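# Place the prescription vial upright in the gray tray

## Task

Set the prescription vial down inside the gray tray so that it stands upright (cap end up) and stays there once the robot lets go.

## Robot and tools

Robot: two seven-joint arms, left_arm and right_arm, each ending in a vacuum suction cup. Base positions in the scene frame: left_arm (-0.022, +0.372, 0) m, right_arm (-0.020, -0.272, 0) m, both nearly unrotated. A camera stand sits behind the arms. Cameras: cam_head_left and cam_head_right, each 672x504, on one shared bar.

Frames: the scene frame has its origin at table-top height, halfway between the nominal bases, with +z up and +x pointing out over the table. left_arm is on the +y side; this does not match the left or right of the images. Each arm reports its hand pose, and takes its offsets, in its own base frame. The cup point is the center of the cup rim and the cup faces along the cup point's +z axis. The tool body widens to about 5 cm sideways starting roughly 3 cm behind the rim. Camera calibration is given in the scene frame.

execute_actions: actions is a list of actions. Each action is a table of at most 15 rows, one row per 1/30 s step; a shorter table repeats its final row up to step 15. Each row holds 14 numbers in [-1, 1] covering both arms: left dx, dy, dz, rx, ry, rz, left suction, then the same seven for the right arm. dx..rz are offsets, not poses. They are measured in the arm's base axes from its Hand target as it was when the action began, so every row counts from that same start and not from the row before. Scale: 1.0 = 0.6 m or 180 degrees. rx, ry, rz form one rotation vector about the Hand target position. All six pose numbers at 0 means no new request for that arm. Suction: +1 is full vacuum (about 55 kPa), a fraction asks for that share, and 0.05 or less switches it off. The setting persists, so to keep a tool as it is, resend its last value; a 0 counts as a command. cameras: list of names, ["all"], or []. An empty actions list returns images.

move: target is either one 14-number row or a list of up to 15 rows. The layout and scale match execute_actions. Every row is an offset from the Hand targets at the start of the move, never from the previous row. The cup point follows a straight line. speed is in m/s, 0.002 to 0.5, default 0.25. Turning is capped at twice that in rad/s and never above 0.873 rad/s. Give one value, or one per target. blend is a corner-rounding distance in m, 0 by default, meaning a stop at each target. A move lasts at most 10 s. blocking=false returns after about 0.5 s while the move keeps going. The move does not steer around obstacles or the other arm, and it runs past the path more the faster it goes. The result adds a move: line reporting done, off_target, moving, held or fault. limits=paced means the pose was clipped; limits=held means a check withheld steps.

wait: seconds from 0 to 3600. It sends nothing new, and a running move carries on. stop: brakes a running move. zoom_image: camera (cam_head_left or cam_head_right) and region [x0, y0, x1, y1] in image pixels, at most 504 by 504. It works only on the newest images. clear_fault: arm = left_arm or right_arm; it clears a torque fault that has been reported. finished_scene: scene = the current scene's number; call it only once the scene's task is complete.

Results: end_effector_position (m) and end_effector_quat_wxyz are in the arm's base frame and can be a few cm off. Hand target is the last commanded pose after clipping, and the next offsets count from it. The cup often stops short of it; a later execute_actions call, even with all zeros, asks for it again. If a gap remains, send it as an offset. Tool commands lists the current suction commands. suction_measured is the vacuum reached. part_present turns 1 at 0.50 and back to 0 below 0.45. The readout also includes Joint velocities, joint torques, a flange force with some error, motor temperatures, and step readings of the cup point. The orientation you command is limited to 32 degrees from the measured one at each step. Large turns can swing the elbow.

Gripping: turn suction on and press the 31 mm rim flat onto a smooth face of the item, such as a cap top, so that it seals all round. Edges, holes and seams leak. Under vacuum the cup shortens, so a held item sits up to 13 mm nearer the tool. To release, lower the item until it rests on the tray floor, switch suction off, wait briefly, then lift at least 20 mm, because the cup springs back and may nudge it.

Cautions: the arms are stiff, so aiming even a few mm past a firm surface presses hard. Approach contacts slowly, and to end a push, command back past the cup point. A torque fault stops an arm until clear_fault; the limits are 104.5 N m for the four upper joints and 51.3 N m for the wrist joints. Do not let an item fall more than a few cm, slam it, or knock anything off the table. Keep the arms from touching each other. Loose objects may get pushed now and then. Holding loads or stretching out heats motors: a MOTOR HOT line appears at 60 °C, and at 75 °C the arm sinks and stops for 30 to 60 s. The scene keeps running while you think, and a move continues during that time.

Each tool is called in YAML: its name, and indented under it one key for each argument.

## Session

execute_actions:
  actions: []

Scene clock: 0.00 s.
left_arm: end_effector_position=(+0.0513, -0.2027, +0.1636) suction_measured=0.00 part_present=0 end_effector_quat_wxyz=(-0.406, +0.038, +0.896, +0.177) | right_arm: end_effector_position=(+0.1832, -0.1827, +0.3390) suction_measured=0.00 part_present=0 end_effector_quat_wxyz=(-0.359, +0.904, -0.225, -0.054)
Joint positions: left_arm=[0.885 0.659 -0.1 2.053 0.324 1.345 -2.679] | right_arm=[1.088 0.299 -0.001 1.747 -0.383 1.737 0.661]
Joint velocities: within noise
Joint torques (N m): no reading
Motor temperatures (°C): left_arm=[36 31 30 32 42 46 45] | right_arm=[35 36 35 33 35 44 39]
Flange force (N): no reading
Hand target: left_arm +0.0513, -0.2027, +0.1636; -0.406, +0.038, +0.896, +0.177 | right_arm +0.1832, -0.1827, +0.3390; -0.359, +0.904, -0.225, -0.054
Tool commands: left_gripper/suction=+0.0 right_gripper/suction=+0.0

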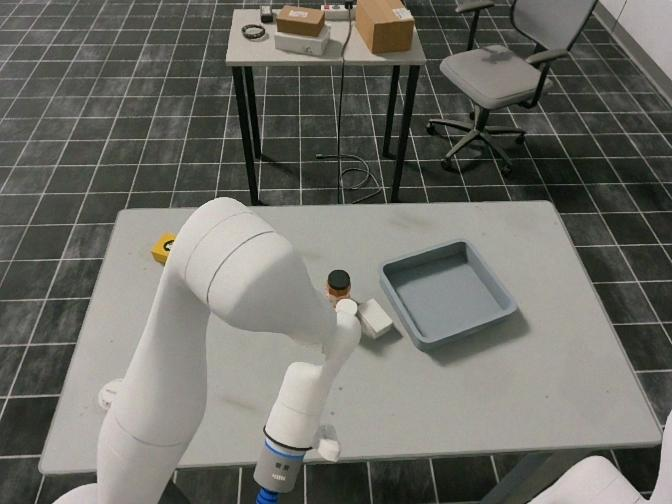

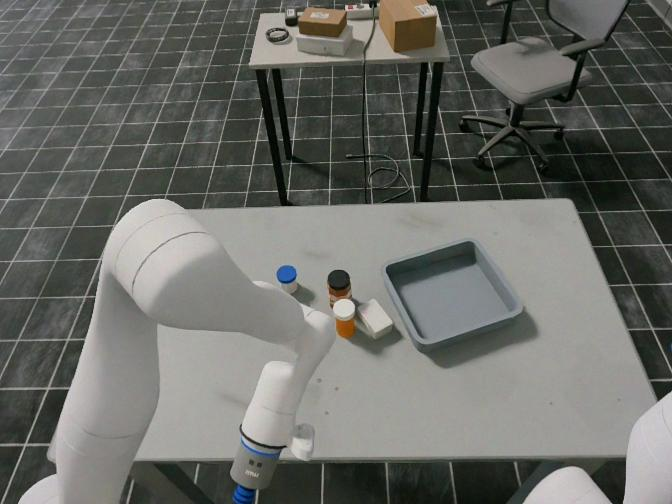

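move:
  target: [0.45,0.55,0.35,-0.128,-0.262,0,0,0.278,0.388,0.018,-0.2355,0.0224,0,0]
  cameras: ["all"]

Scene clock: 27.67 s.
left_arm: end_effector_position=(+0.3213, +0.1273, +0.3736) suction_measured=0.00 part_present=0 end_effector_quat_wxyz=(+0.000, +0.043, +0.999, +0.000) | right_arm: end_effector_position=(+0.3499, +0.0501, +0.3498) suction_measured=0.00 part_present=0 end_effector_quat_wxyz=(+0.001, +0.970, -0.242, +0.000)
Joint positions: left_arm=[0.135 0.118 -0.657 1.643 0.073 1.406 -3.758] | right_arm=[0.281 0.144 -0.569 1.688 0.08 1.334 -0.791]
Joint torques (N m): left_arm=[1.43 -7.88 -1.07 -6.23 0.2 0.16 -0.18] | right_arm=[-0.75 -8.58 -0.39 -6.46 -0.17 -0.18 0.11]
Flange force (N): left_arm=[-2.0 2.8 -1.7] | right_arm=[1.4 0.2 -1.7]
Hand target: left_arm +0.3213, +0.1273, +0.3736; +0.000, +0.043, +0.999, +0.000 | right_arm +0.3500, +0.0501, +0.3498; +0.001, +0.970, -0.242, +0.000
Off the commanded pose: left_arm 0.000 m, 0 deg | right_arm 0.000 m, 0 deg.
move: done

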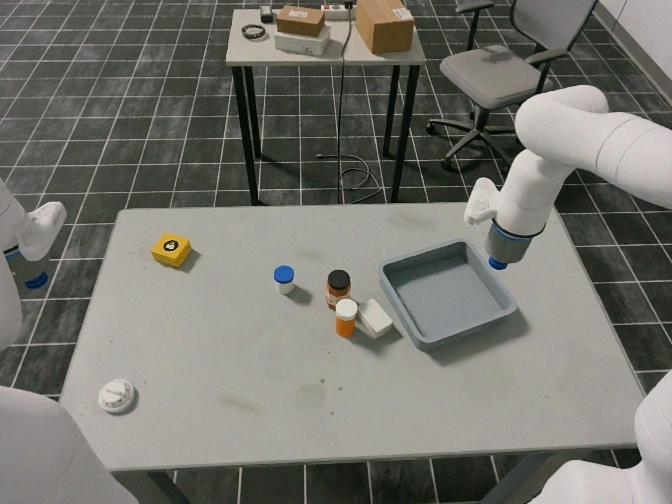

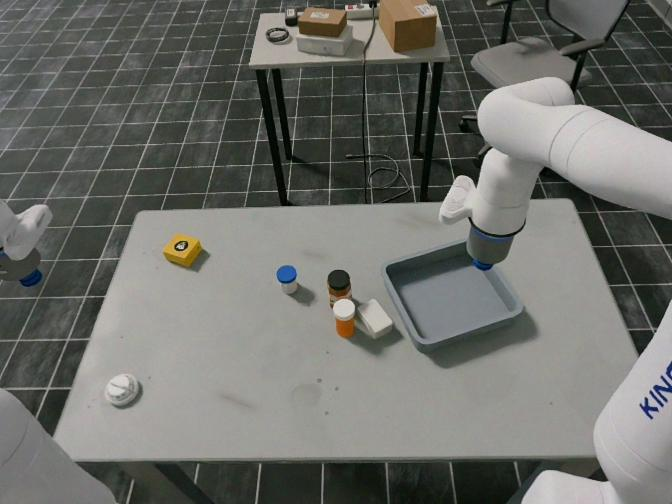

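zoom_image:
  camera: "cam_head_left"
  region: [310, 260, 410, 360]

zoom_image:
  camera: "cam_head_right"
  region: [310, 260, 410, 360]

zoom_image:
  camera: "cam_head_left"
  region: [440, 180, 560, 300]

zoom_image:
  camera: "cam_head_right"
  region: [440, 180, 560, 300]

Scaled by 5.040 from the camera's image (finer frame: 960x720).

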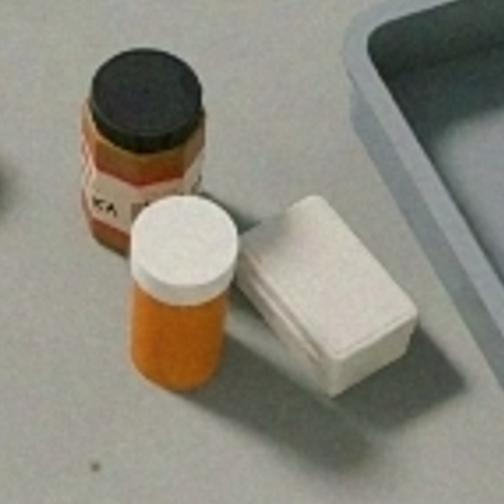

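Scaled by 5.040 from the camera's image (finer frame: 960x720).

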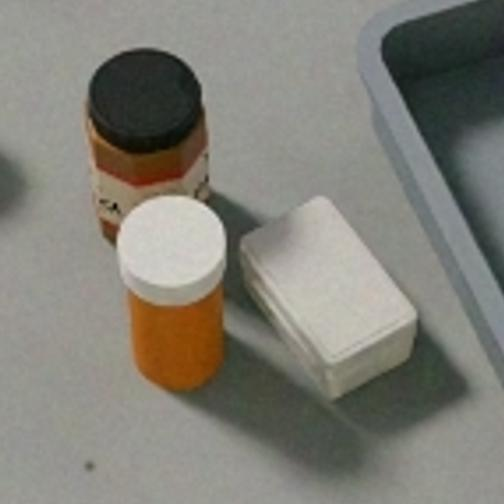

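Scaled by 4.200 from the camera's image (finer frame: 960x720).

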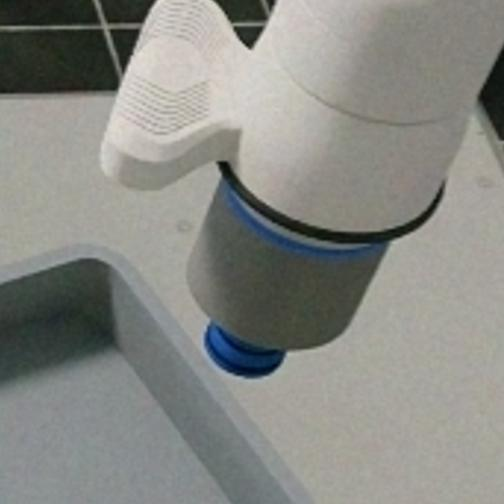

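Scaled by 4.200 from the camera's image (finer frame: 960x720).

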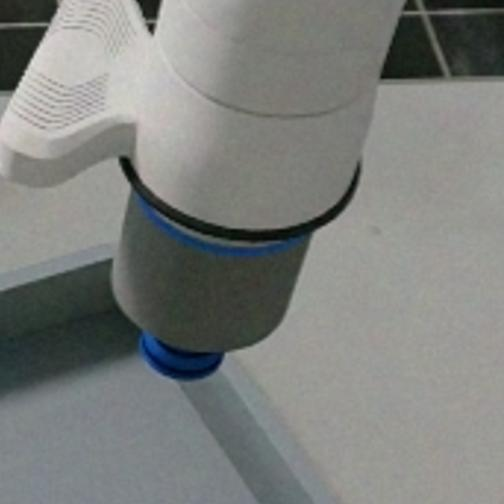

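move:
  target: [0,0,0,0,0,0,0,0.1765,0.3772,-0.35,0,0,0,0]
  cameras: ["all"]

zoom_image:
  camera: "cam_head_left"
  region: [290, 230, 410, 350]

zoom_image:
  camera: "cam_head_right"
  region: [290, 230, 410, 350]

Scene clock: 55.97 s.
left_arm: end_effector_position=(+0.3213, +0.1273, +0.3736) suction_measured=0.00 part_present=0 end_effector_quat_wxyz=(+0.000, +0.043, +0.999, +0.000) | right_arm: end_effector_position=(+0.4558, +0.2764, +0.1398) suction_measured=0.00 part_present=0 end_effector_quat_wxyz=(+0.001, +0.970, -0.242, +0.000)
Joint positions: left_arm=[0.135 0.118 -0.657 1.643 0.073 1.406 -3.758] | right_arm=[-0.288 0.777 -0.533 1.461 0.431 1.023 -1.411]
Joint torques (N m): left_arm=[1.49 -7.89 -1.11 -6.3 0.17 0.17 -0.25] | right_arm=[-0.77 -18 -2.25 -5.03 -0.22 -0.22 0.09]
Flange force (N): left_arm=[-1.9 2.6 -1.5] | right_arm=[2.5 -1.7 -0.4]
Hand target: left_arm +0.3213, +0.1273, +0.3736; +0.000, +0.043, +0.999, +0.000 | right_arm +0.4558, +0.2764, +0.1398; +0.001, +0.970, -0.242, +0.000
Off the commanded pose: left_arm 0.000 m, 0 deg | right_arm 0.000 m, 0 deg.
move: done

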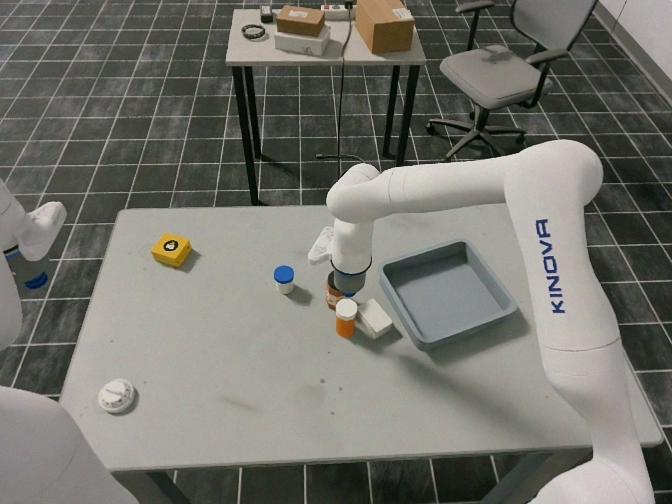

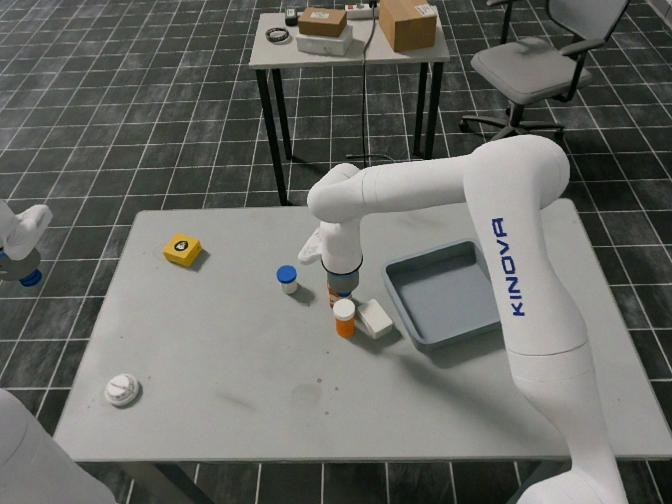

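Scaled by 4.200 from the camera's image (finer frame: 960x720).

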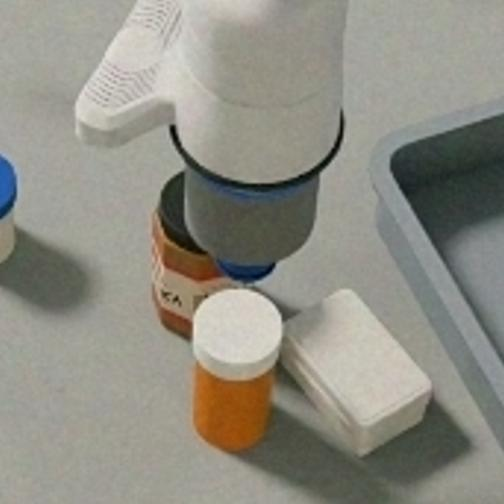

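Scaled by 4.200 from the camera's image (finer frame: 960x720).

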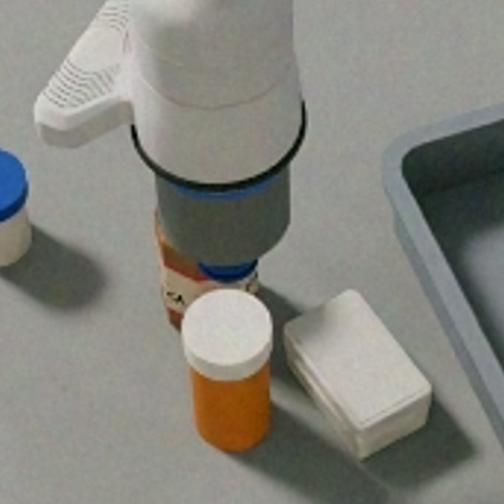

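move:
  target:
    - [0,0,0,0,0,0,0,-0.0033,0.0042,-0.0747,0,0,0,1]
    - [0,0,0,0,0,0,0,-0.0033,0.0042,-0.100,0,0,0,1]
  speed: [0.15,0.02]
  blend: [0.003,0]
  cameras: ["all"]

Scene clock: 70.00 s.
left_arm: end_effector_position=(+0.3213, +0.1273, +0.3736) suction_measured=0.00 part_present=0 end_effector_quat_wxyz=(+0.000, +0.043, +0.999, +0.000) | right_arm: end_effector_position=(+0.4539, +0.2789, +0.0798) suction_measured=0.74 part_present=1 end_effector_quat_wxyz=(+0.001, +0.970, -0.242, +0.000)
Joint positions: left_arm=[0.135 0.118 -0.657 1.643 0.073 1.406 -3.758] | right_arm=[-0.313 0.863 -0.496 1.51 0.483 0.893 -1.457]
Joint torques (N m): left_arm=[1.48 -7.91 -1.13 -6.32 0.16 0.17 -0.2] | right_arm=[-0.75 -18.65 -2.31 -4.53 -0.18 -0.21 0.07]
Flange force (N): left_arm=[-2.0 2.7 -1.4] | right_arm=[2.4 -1.5 0.2]
Hand target: left_arm +0.3213, +0.1273, +0.3736; +0.000, +0.043, +0.999, +0.000 | right_arm +0.4539, +0.2789, +0.0798; +0.001, +0.970, -0.242, +0.000
Off the commanded pose: left_arm 0.000 m, 0 deg | right_arm 0.000 m, 0 deg.
move: done

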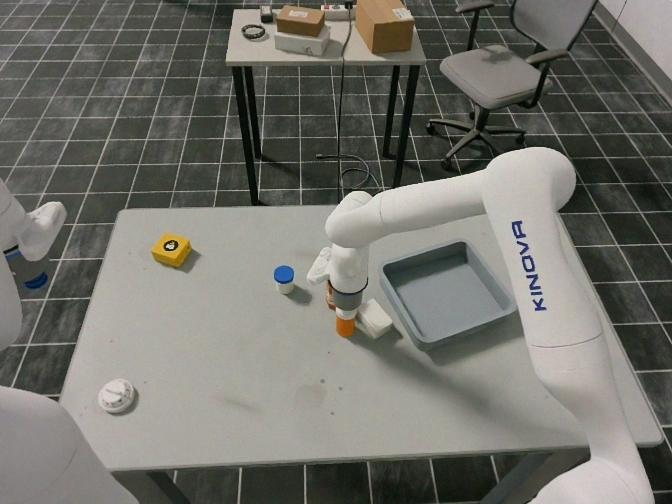

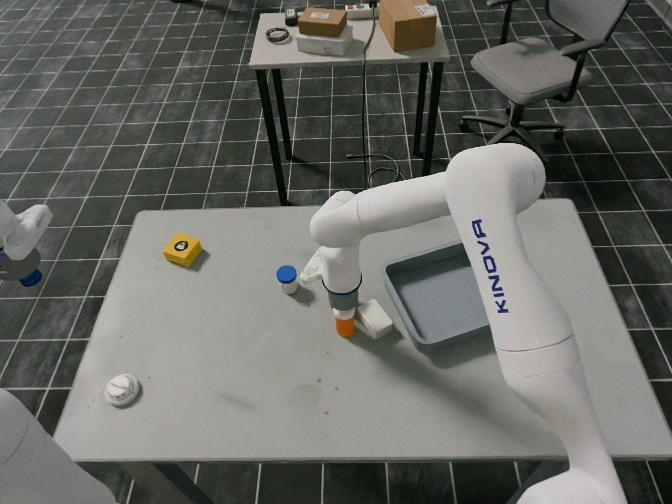

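move:
  target:
    - [0,0,0,0,0,0,0,0,0,0.14,0,0,0,1]
    - [0,0,0,0,0,0,0,0.1017,-0.382,0.14,0,0,0,1]
    - [0,0,0,0,0,0,0,0.1017,-0.382,0.013,0,0,0,1]
    - [0,0,0,0,0,0,0,0.1017,-0.382,-0.006,0,0,0,1]
  speed: [0.2,0.25,0.2,0.03]
  blend: [0.03,0.03,0.003,0]
  cameras: ["all"]

zoom_image:
  camera: "cam_head_left"
  region: [380, 220, 500, 340]

Scene clock: 84.10 s.
left_arm: end_effector_position=(+0.3213, +0.1273, +0.3736) suction_measured=0.00 part_present=0 end_effector_quat_wxyz=(+0.000, +0.043, +0.999, +0.000) | right_arm: end_effector_position=(+0.5150, +0.0498, +0.0765) suction_measured=0.99 part_present=1 end_effector_quat_wxyz=(+0.000, +0.970, -0.242, +0.000)
Joint positions: left_arm=[0.135 0.118 -0.657 1.643 0.073 1.406 -3.758] | right_arm=[0.144 0.842 -0.486 1.574 0.484 0.849 -1.017]
Joint torques (N m): left_arm=[1.44 -7.92 -1.06 -6.27 0.19 0.16 -0.23] | right_arm=[-1.07 11.84 3.48 6.78 0 -1.07 0.1]
Flange force (N): left_arm=[-2.0 2.6 -1.6] | right_arm=[0.2 2.3 -60.7]
Hand target: left_arm +0.3213, +0.1273, +0.3736; +0.000, +0.043, +0.999, +0.000 | right_arm +0.5149, +0.0497, +0.0762; +0.001, +0.970, -0.242, +0.000
Off the commanded pose: left_arm 0.000 m, 0 deg | right_arm 0.000 m, 0 deg.
move: done

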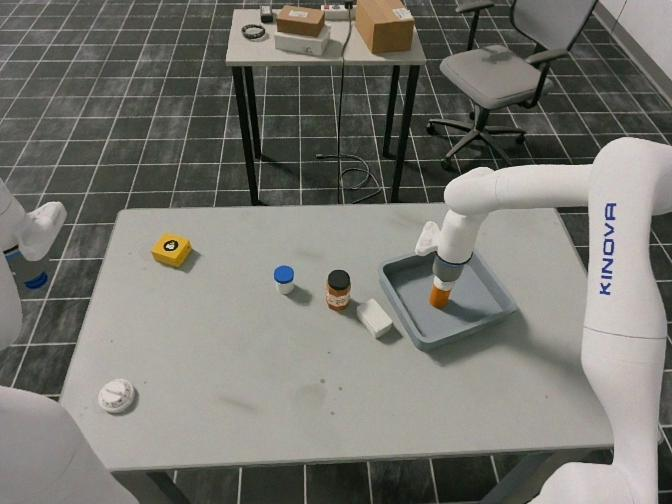

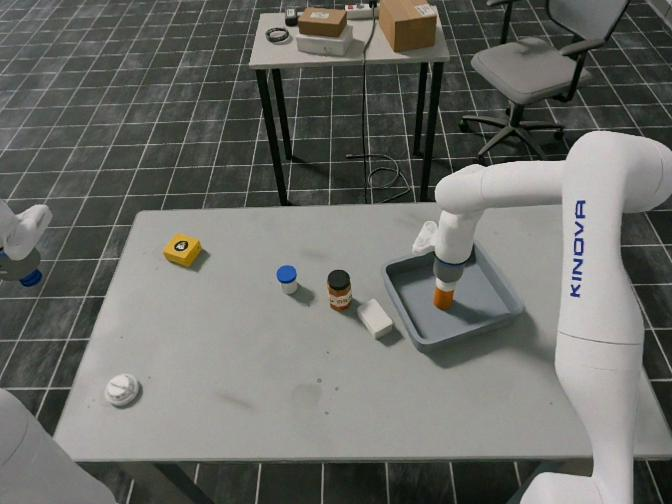

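Scaled by 4.200 from the camera's image (finer frame: 960x720).

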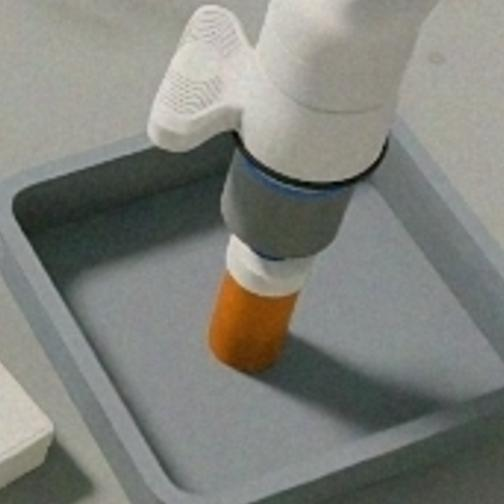

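move:
  target:
    - [0,0,0,0,0,0,0,0,0,0.005,0,0,0,0]
    - [0,0,0,0,0,0,0,0,0,0.01,0,0,0,0]
    - [0,0,0,0,0,0,0,0,0,0.2,0,0,0,0]
  speed: [0.01,0.005,0.1]
  cameras: ["all"]

Scene clock: 94.27 s.
left_arm: end_effector_position=(+0.3213, +0.1273, +0.3736) suction_measured=0.00 part_present=0 end_effector_quat_wxyz=(+0.000, +0.043, +0.999, +0.000) | right_arm: end_effector_position=(+0.5149, +0.0497, +0.1962) suction_measured=0.00 part_present=0 end_effector_quat_wxyz=(+0.001, +0.970, -0.242, +0.000)
Joint positions: left_arm=[0.135 0.118 -0.657 1.643 0.073 1.406 -3.758] | right_arm=[0.183 0.674 -0.56 1.456 0.377 1.121 -0.932]
Joint torques (N m): left_arm=[1.49 -7.81 -1.1 -6.26 0.22 0.15 -0.23] | right_arm=[-0.82 -16.85 -2.1 -5.44 -0.21 -0.17 0.09]
Flange force (N): left_arm=[-1.8 2.5 -1.7] | right_arm=[2.8 -0.2 -0.7]
Hand target: left_arm +0.3213, +0.1273, +0.3736; +0.000, +0.043, +0.999, +0.000 | right_arm +0.5149, +0.0497, +0.1962; +0.001, +0.970, -0.242, +0.000
Off the commanded pose: left_arm 0.000 m, 0 deg | right_arm 0.000 m, 0 deg.
move: done

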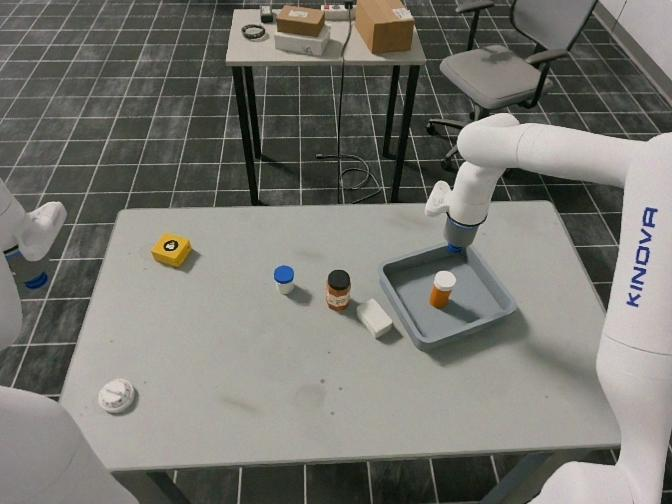

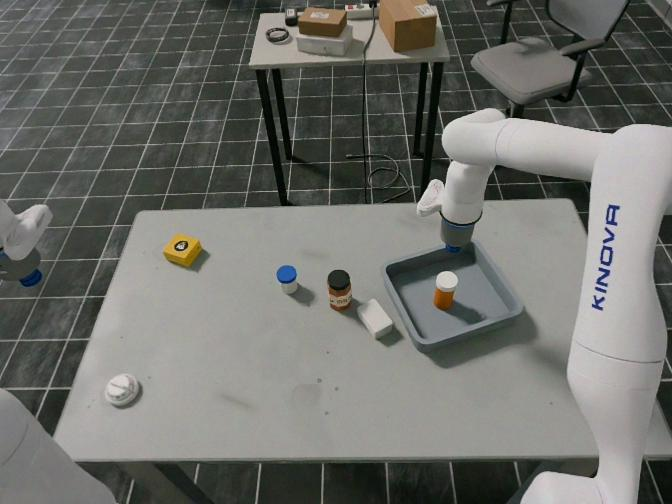

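finished_scene:
  scene: 1

The scene is finished: the task was done.


## Next scene

Set the spice jar, the glass jar and the specimen cup down inside the gray tray so that each one stands upright (cap end up) and stays there once the robot lets go.

execute_actions:
  actions: []

Scene clock: 0.00 s.
left_arm: end_effector_position=(+0.5645, -0.0358, +0.1094) suction_measured=0.00 part_present=0 end_effector_quat_wxyz=(+0.037, +0.618, +0.721, +0.312) | right_arm: end_effector_position=(+0.6491, +0.1283, +0.3451) suction_measured=0.01 part_present=0 end_effector_quat_wxyz=(+0.103, +0.760, -0.537, +0.351)
Joint positions: left_arm=[0.281 0.757 -0.019 1.782 -1.188 0.563 -3.261] | right_arm=[-0.759 0.804 0.582 0.976 0.323 1.227 -1.686]
Joint velocities: within noise
Joint torques (N m): no reading
Motor temperatures (°C): left_arm=[36 31 30 32 41 45 44] | right_arm=[34 35 34 32 34 43 38]
Flange force (N): no reading
Hand target: left_arm +0.5645, -0.0358, +0.1094; +0.037, +0.618, +0.721, +0.312 | right_arm +0.6491, +0.1283, +0.3451; +0.103, +0.760, -0.537, +0.351
Tool commands: left_gripper/suction=+0.0 right_gripper/suction=+0.0

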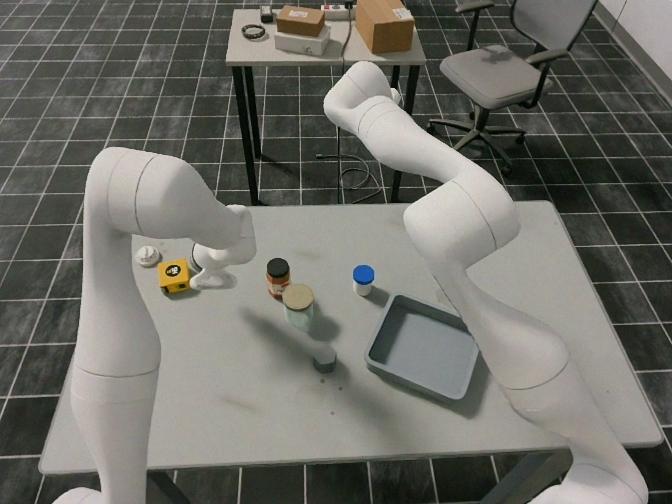

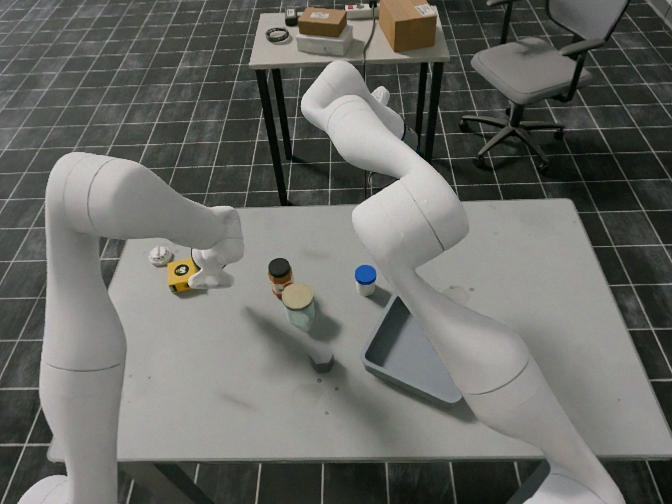

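zoom_image:
  camera: "cam_head_left"
  region: [250, 240, 390, 380]

zoom_image:
  camera: "cam_head_right"
  region: [250, 240, 390, 380]

Scaled by 3.600 from the camera's image (finer frame: 960x720).

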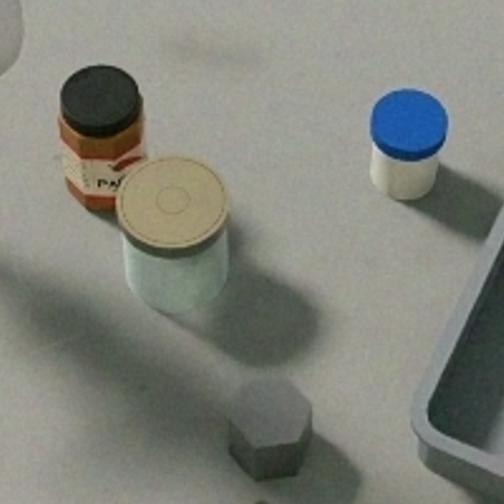

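Scaled by 3.600 from the camera's image (finer frame: 960x720).

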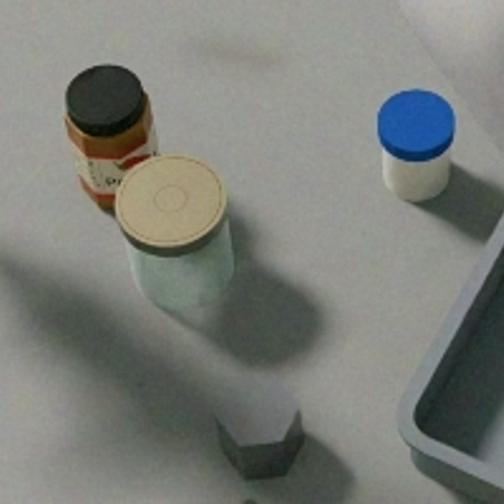

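move:
  target: [-0.3,0.2,0.25,0,0,0,0,-0.134,0.162,-0.308,0.187,0.148,0,0]
  cameras: ["all"]

zoom_image:
  camera: "cam_head_left"
  region: [260, 220, 400, 360]

zoom_image:
  camera: "cam_head_right"
  region: [260, 220, 400, 360]

Scene clock: 28.70 s.
left_arm: end_effector_position=(+0.3845, +0.0842, +0.2594) suction_measured=0.00 part_present=0 end_effector_quat_wxyz=(+0.036, +0.618, +0.721, +0.312) | right_arm: end_effector_position=(+0.5687, +0.2255, +0.1603) suction_measured=0.01 part_present=0 end_effector_quat_wxyz=(-0.001, +0.817, -0.577, +0.000)
Joint positions: left_arm=[0.055 0.1 -0.047 2.255 -0.993 0.504 -3.725] | right_arm=[-0.514 0.875 0.21 1.104 -0.175 1.178 -1.541]
Joint torques (N m): left_arm=[1.44 -7.44 -0.64 -5.12 -0.32 0.17 -0.21] | right_arm=[-0.77 -20.63 1.46 -5.98 -0.16 -0.19 0.14]
Flange force (N): left_arm=[1.8 1.7 1.1] | right_arm=[0.9 -4.9 -0.6]
Hand target: left_arm +0.3845, +0.0842, +0.2594; +0.037, +0.618, +0.721, +0.312 | right_arm +0.5687, +0.2255, +0.1602; -0.001, +0.817, -0.577, +0.000
Off the commanded pose: left_arm 0.000 m, 0 deg | right_arm 0.000 m, 0 deg.
move: done

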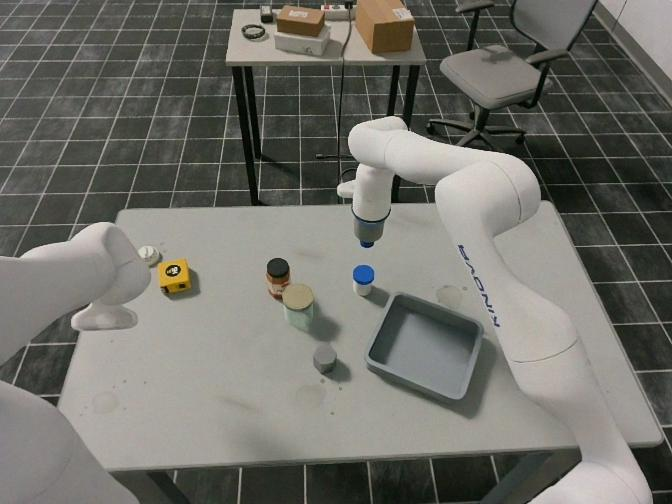

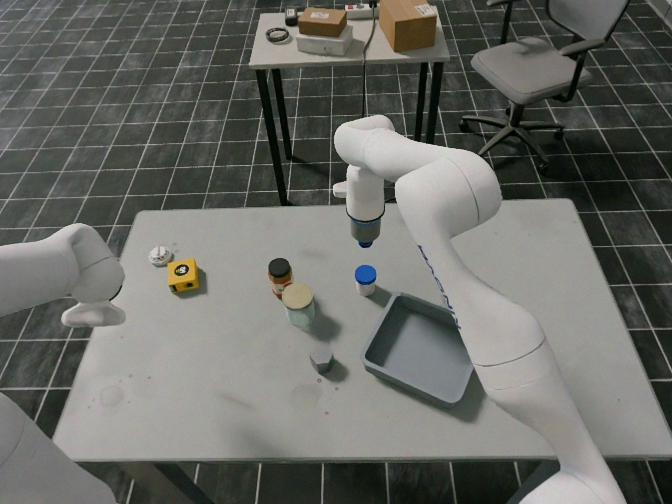

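Scaled by 3.600 from the camera's image (finer frame: 960x720).

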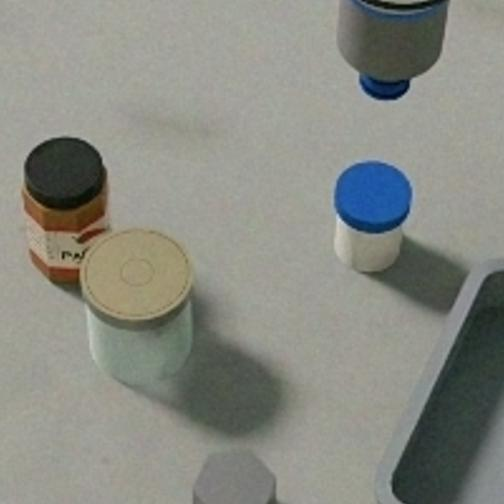

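Scaled by 3.600 from the camera's image (finer frame: 960x720).

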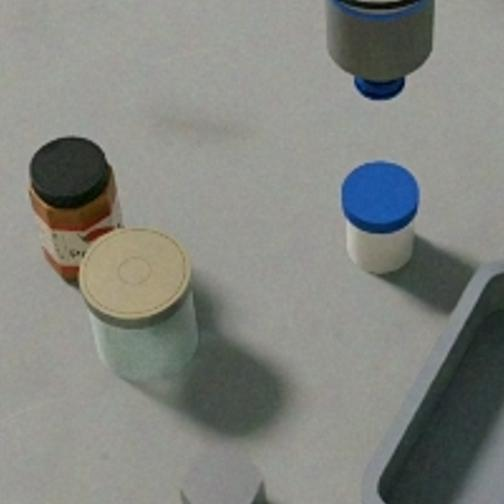

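move:
  target:
    - [0,0,0,0,0,0,0,0,0,-0.163,0,0,0,1]
    - [0,0,0,0,0,0,0,0,0,-0.186,0,0,0,1]
  speed: [0.15,0.02]
  blend: [0.003,0]

Scene clock: 52.20 s.
left_arm: end_effector_position=(+0.3845, +0.0842, +0.2594) suction_measured=0.00 part_present=0 end_effector_quat_wxyz=(+0.037, +0.618, +0.721, +0.312) | right_arm: end_effector_position=(+0.5687, +0.2255, +0.0486) suction_measured=0.90 part_present=1 end_effector_quat_wxyz=(-0.001, +0.817, -0.577, +0.000)
Joint positions: left_arm=[0.055 0.099 -0.047 2.255 -0.993 0.504 -3.725] | right_arm=[-0.506 1.017 0.186 1.192 -0.196 0.948 -1.523]
Joint torques (N m): left_arm=[1.47 -7.46 -0.68 -5.05 -0.31 0.18 -0.25] | right_arm=[-0.85 -21.44 1.58 -5.28 -0.13 -0.23 0.1]
Flange force (N): left_arm=[1.6 1.8 1.3] | right_arm=[1.1 -4.4 0.4]
Hand target: left_arm +0.3845, +0.0842, +0.2594; +0.037, +0.618, +0.721, +0.312 | right_arm +0.5687, +0.2256, +0.0486; -0.001, +0.817, -0.577, +0.000
Off the commanded pose: left_arm 0.000 m, 0 deg | right_arm 0.000 m, 0 deg.
move: done

move:
  target:
    - [0,0,0,0,0,0,0,0,0,0.14,0,0,0,1]
    - [0,0,0,0,0,0,0,-0.3073,-0.2347,0.14,0,0,0,1]
    - [0,0,0,0,0,0,0,-0.3073,-0.2347,0.025,0,0,0,1]
    - [0,0,0,0,0,0,0,-0.3073,-0.2347,0.004,0,0,0,0]
    - [0,0,0,0,0,0,0,-0.3073,-0.2347,0.018,0,0,0,0]
    - [0,0,0,0,0,0,0,-0.3073,-0.2347,0.14,0,0,0,0]
  speed: [0.2,0.25,0.2,0.03,0.01,0.2]
  blend: [0.03,0.03,0.003,0,0.003,0]
  cameras: ["all"]

Scene clock: 66.13 s.
left_arm: end_effector_position=(+0.3845, +0.0842, +0.2594) suction_measured=0.00 part_present=0 end_effector_quat_wxyz=(+0.037, +0.618, +0.721, +0.312) | right_arm: end_effector_position=(+0.3843, +0.0847, +0.1326) suction_measured=0.01 part_present=0 end_effector_quat_wxyz=(-0.001, +0.817, -0.577, +0.000)
Joint positions: left_arm=[0.055 0.099 -0.047 2.255 -0.993 0.504 -3.725] | right_arm=[-0.432 0.498 0.209 1.99 -0.162 0.668 -1.351]
Joint torques (N m): left_arm=[1.49 -7.48 -0.66 -5.05 -0.3 0.15 -0.27] | right_arm=[-0.73 -12.81 1.03 -3.84 -0.15 -0.19 0.1]
Flange force (N): left_arm=[1.5 1.7 1.5] | right_arm=[2.0 -2.3 -0.5]
Hand target: left_arm +0.3845, +0.0842, +0.2594; +0.037, +0.618, +0.721, +0.312 | right_arm +0.3844, +0.0847, +0.1326; -0.001, +0.817, -0.577, +0.000
Off the commanded pose: left_arm 0.000 m, 0 deg | right_arm 0.000 m, 0 deg.
move: done

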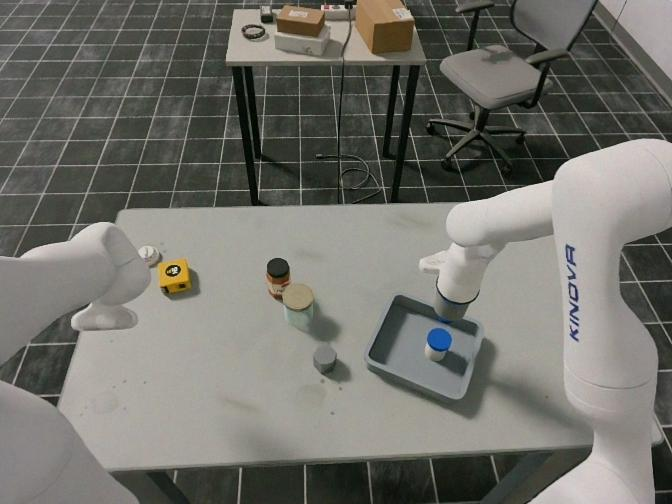

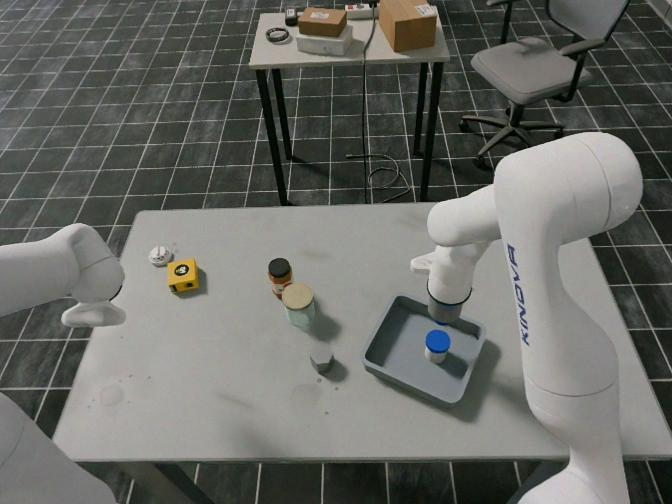

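move:
  target:
    - [0,0,0,0,0,0,0,0.1883,0.4932,0,0,0,0,0]
    - [0,0,0,0,0,0,0,0.1883,0.4932,-0.071,0,0,0,1]
    - [0,0,0,0,0,0,0,0.1883,0.4932,-0.102,0,0,0,1]
  speed: [0.25,0.2,0.02]
  blend: [0.03,0.003,0]

Scene clock: 75.27 s.
left_arm: end_effector_position=(+0.3845, +0.0842, +0.2594) suction_measured=0.00 part_present=0 end_effector_quat_wxyz=(+0.037, +0.618, +0.721, +0.312) | right_arm: end_effector_position=(+0.4973, +0.3806, +0.0714) suction_measured=0.65 part_present=1 end_effector_quat_wxyz=(-0.001, +0.817, -0.577, +0.000)
Joint positions: left_arm=[0.055 0.099 -0.047 2.255 -0.993 0.504 -3.725] | right_arm=[-0.779 1.016 0.194 1.108 -0.192 1.033 -1.808]
Joint torques (N m): left_arm=[1.52 -7.4 -0.64 -5.07 -0.31 0.12 -0.26] | right_arm=[-0.73 -22.47 1.65 -5.91 -0.13 -0.28 0.11]
Flange force (N): left_arm=[1.7 1.7 1.1] | right_arm=[-0.5 -4.9 1.3]
Hand target: left_arm +0.3845, +0.0842, +0.2594; +0.037, +0.618, +0.721, +0.312 | right_arm +0.4973, +0.3806, +0.0714; -0.001, +0.817, -0.577, +0.000
Off the commanded pose: left_arm 0.000 m, 0 deg | right_arm 0.000 m, 0 deg.
move: done; blend cut to 0.0213 m at target 1, 0 m at target 2

move:
  target:
    - [0,0,0,0,0,0,0,0,0,0.14,0,0,0,1]
    - [0,0,0,0,0,0,0,-0.1357,-0.3758,0.14,0,0,0,1]
    - [0,0,0,0,0,0,0,-0.1357,-0.3758,0.025,0,0,0,1]
    - [0,0,0,0,0,0,0,-0.1357,-0.3758,0.004,0,0,0,0]
    - [0,0,0,0,0,0,0,-0.1357,-0.3758,0.018,0,0,0,0]
    - [0,0,0,0,0,0,0,-0.1357,-0.3758,0.14,0,0,0,0]
  speed: [0.15,0.25,0.2,0.03,0.01,0.2]
  blend: [0.03,0.03,0.003,0,0.003,0]
  cameras: ["all"]

Scene clock: 91.07 s.
left_arm: end_effector_position=(+0.3845, +0.0842, +0.2594) suction_measured=0.00 part_present=0 end_effector_quat_wxyz=(+0.037, +0.618, +0.721, +0.312) | right_arm: end_effector_position=(+0.4159, +0.1552, +0.1554) suction_measured=0.01 part_present=0 end_effector_quat_wxyz=(-0.001, +0.817, -0.577, +0.000)
Joint positions: left_arm=[0.055 0.099 -0.047 2.255 -0.993 0.504 -3.725] | right_arm=[-0.566 0.542 0.223 1.798 -0.158 0.817 -1.497]
Joint torques (N m): left_arm=[1.42 -7.51 -0.6 -5.05 -0.31 0.17 -0.27] | right_arm=[-0.75 -14.4 1.16 -4.62 -0.17 -0.21 0.14]
Flange force (N): left_arm=[1.4 1.7 1.6] | right_arm=[1.3 -3.0 -0.6]
Hand target: left_arm +0.3845, +0.0842, +0.2594; +0.037, +0.618, +0.721, +0.312 | right_arm +0.4159, +0.1552, +0.1554; -0.001, +0.817, -0.577, +0.000
Off the commanded pose: left_arm 0.000 m, 0 deg | right_arm 0.000 m, 0 deg.
move: done

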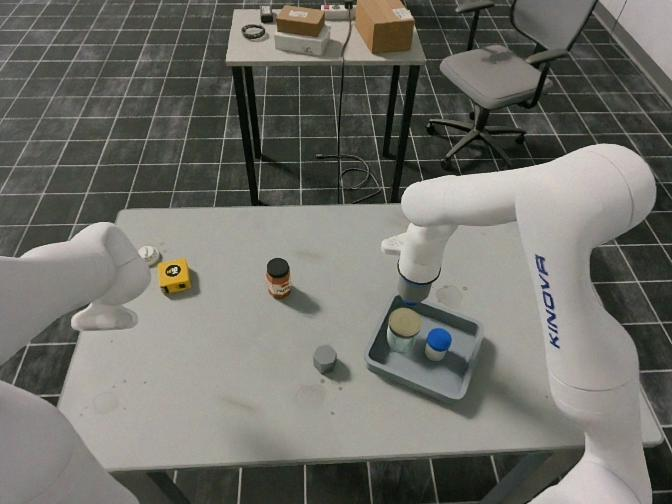

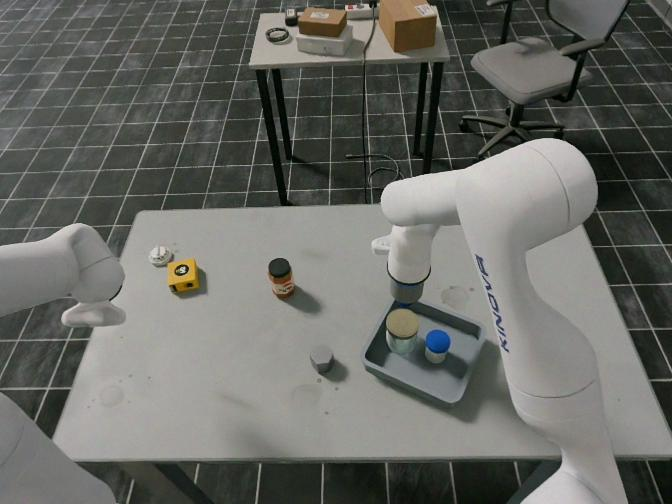

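move:
  target:
    - [0,0,0,0,0,0,0,0.261,0.4472,0,0,0,0,0]
    - [0,0,0,0,0,0,0,0.261,0.4472,-0.084,0,0,0,1]
    - [0,0,0,0,0,0,0,0.261,0.4472,-0.115,0,0,0,1]
  speed: [0.25,0.2,0.02]
  blend: [0.03,0.003,0]

Scene clock: 103.97 s.
left_arm: end_effector_position=(+0.3845, +0.0842, +0.2594) suction_measured=0.00 part_present=0 end_effector_quat_wxyz=(+0.037, +0.618, +0.721, +0.312) | right_arm: end_effector_position=(+0.5725, +0.4235, +0.0864) suction_measured=0.78 part_present=1 end_effector_quat_wxyz=(-0.001, +0.817, -0.577, +0.000)
Joint positions: left_arm=[0.055 0.099 -0.047 2.255 -0.993 0.504 -3.725] | right_arm=[-0.713 1.267 0.208 0.473 -0.201 1.409 -1.848]
Joint torques (N m): left_arm=[1.45 -7.47 -0.68 -5.09 -0.34 0.13 -0.24] | right_arm=[-0.75 -25.03 1.15 -6.6 -0.19 -0.21 0.11]
Flange force (N): left_arm=[1.6 1.9 1.0] | right_arm=no reading
Hand target: left_arm +0.3845, +0.0842, +0.2594; +0.037, +0.618, +0.721, +0.312 | right_arm +0.5725, +0.4235, +0.0864; -0.001, +0.817, -0.577, +0.000
Off the commanded pose: left_arm 0.000 m, 0 deg | right_arm 0.000 m, 0 deg.
move: done; blend cut to 0.0252 m at target 1, 0 m at target 2

move:
  target:
    - [0,0,0,0,0,0,0,0,0,0.19,0,0,0,1]
    - [0,0,0,0,0,0,0,-0.3755,-0.4857,0.19,0,0,0,1]
    - [0,0,0,0,0,0,0,-0.3755,-0.4857,0.025,0,0,0,1]
    - [0,0,0,0,0,0,0,-0.3755,-0.4857,0.004,0,0,0,0]
    - [0,0,0,0,0,0,0,-0.3755,-0.4857,0.018,0,0,0,0]
    - [0,0,0,0,0,0,0,-0.3755,-0.4857,0.12,0,0,0,0]
  speed: [0.15,0.25,0.2,0.03,0.01,0.2]
  blend: [0.03,0.02,0.003,0,0.003,0]
  cameras: ["all"]

Scene clock: 136.27 s.
left_arm: end_effector_position=(+0.3845, +0.0842, +0.2594) suction_measured=0.00 part_present=0 end_effector_quat_wxyz=(+0.037, +0.618, +0.721, +0.312) | right_arm: end_effector_position=(+0.3472, +0.1320, +0.1584) suction_measured=0.01 part_present=0 end_effector_quat_wxyz=(-0.001, +0.817, -0.577, +0.000)
Joint positions: left_arm=[0.055 0.099 -0.047 2.255 -0.993 0.504 -3.725] | right_arm=[-0.616 0.41 0.246 2.032 -0.15 0.715 -1.507]
Joint torques (N m): left_arm=[1.53 -7.44 -0.67 -5.06 -0.3 0.18 -0.21] | right_arm=[-0.78 -11.68 0.9 -4.06 -0.19 -0.22 0.1]
Motor temperatures (°C): left_arm=[35 33 30 33 41 45 44] | right_arm=[34 40 34 32 34 43 38]
Flange force (N): left_arm=[2.0 1.9 1.2] | right_arm=[1.7 -2.8 -0.7]
Hand target: left_arm +0.3845, +0.0842, +0.2594; +0.037, +0.618, +0.721, +0.312 | right_arm +0.3472, +0.1320, +0.1584; -0.001, +0.817, -0.577, +0.000
Off the commanded pose: left_arm 0.000 m, 0 deg | right_arm 0.000 m, 0 deg.
move: done

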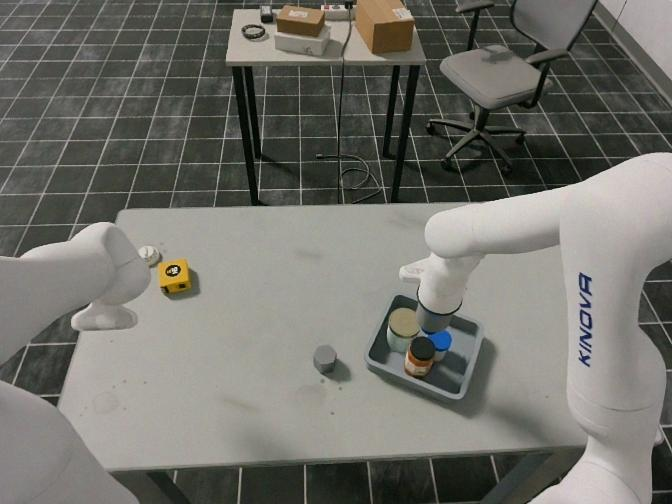

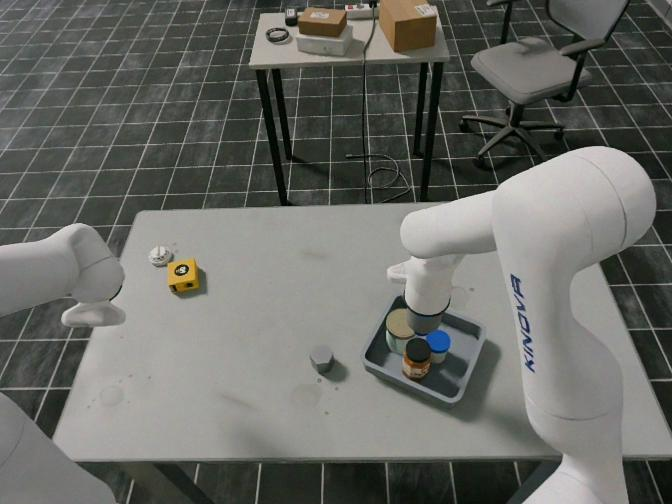

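All three are upright in the tray.

finished_scene:
  scene: 2

The scene is finished: the task was done.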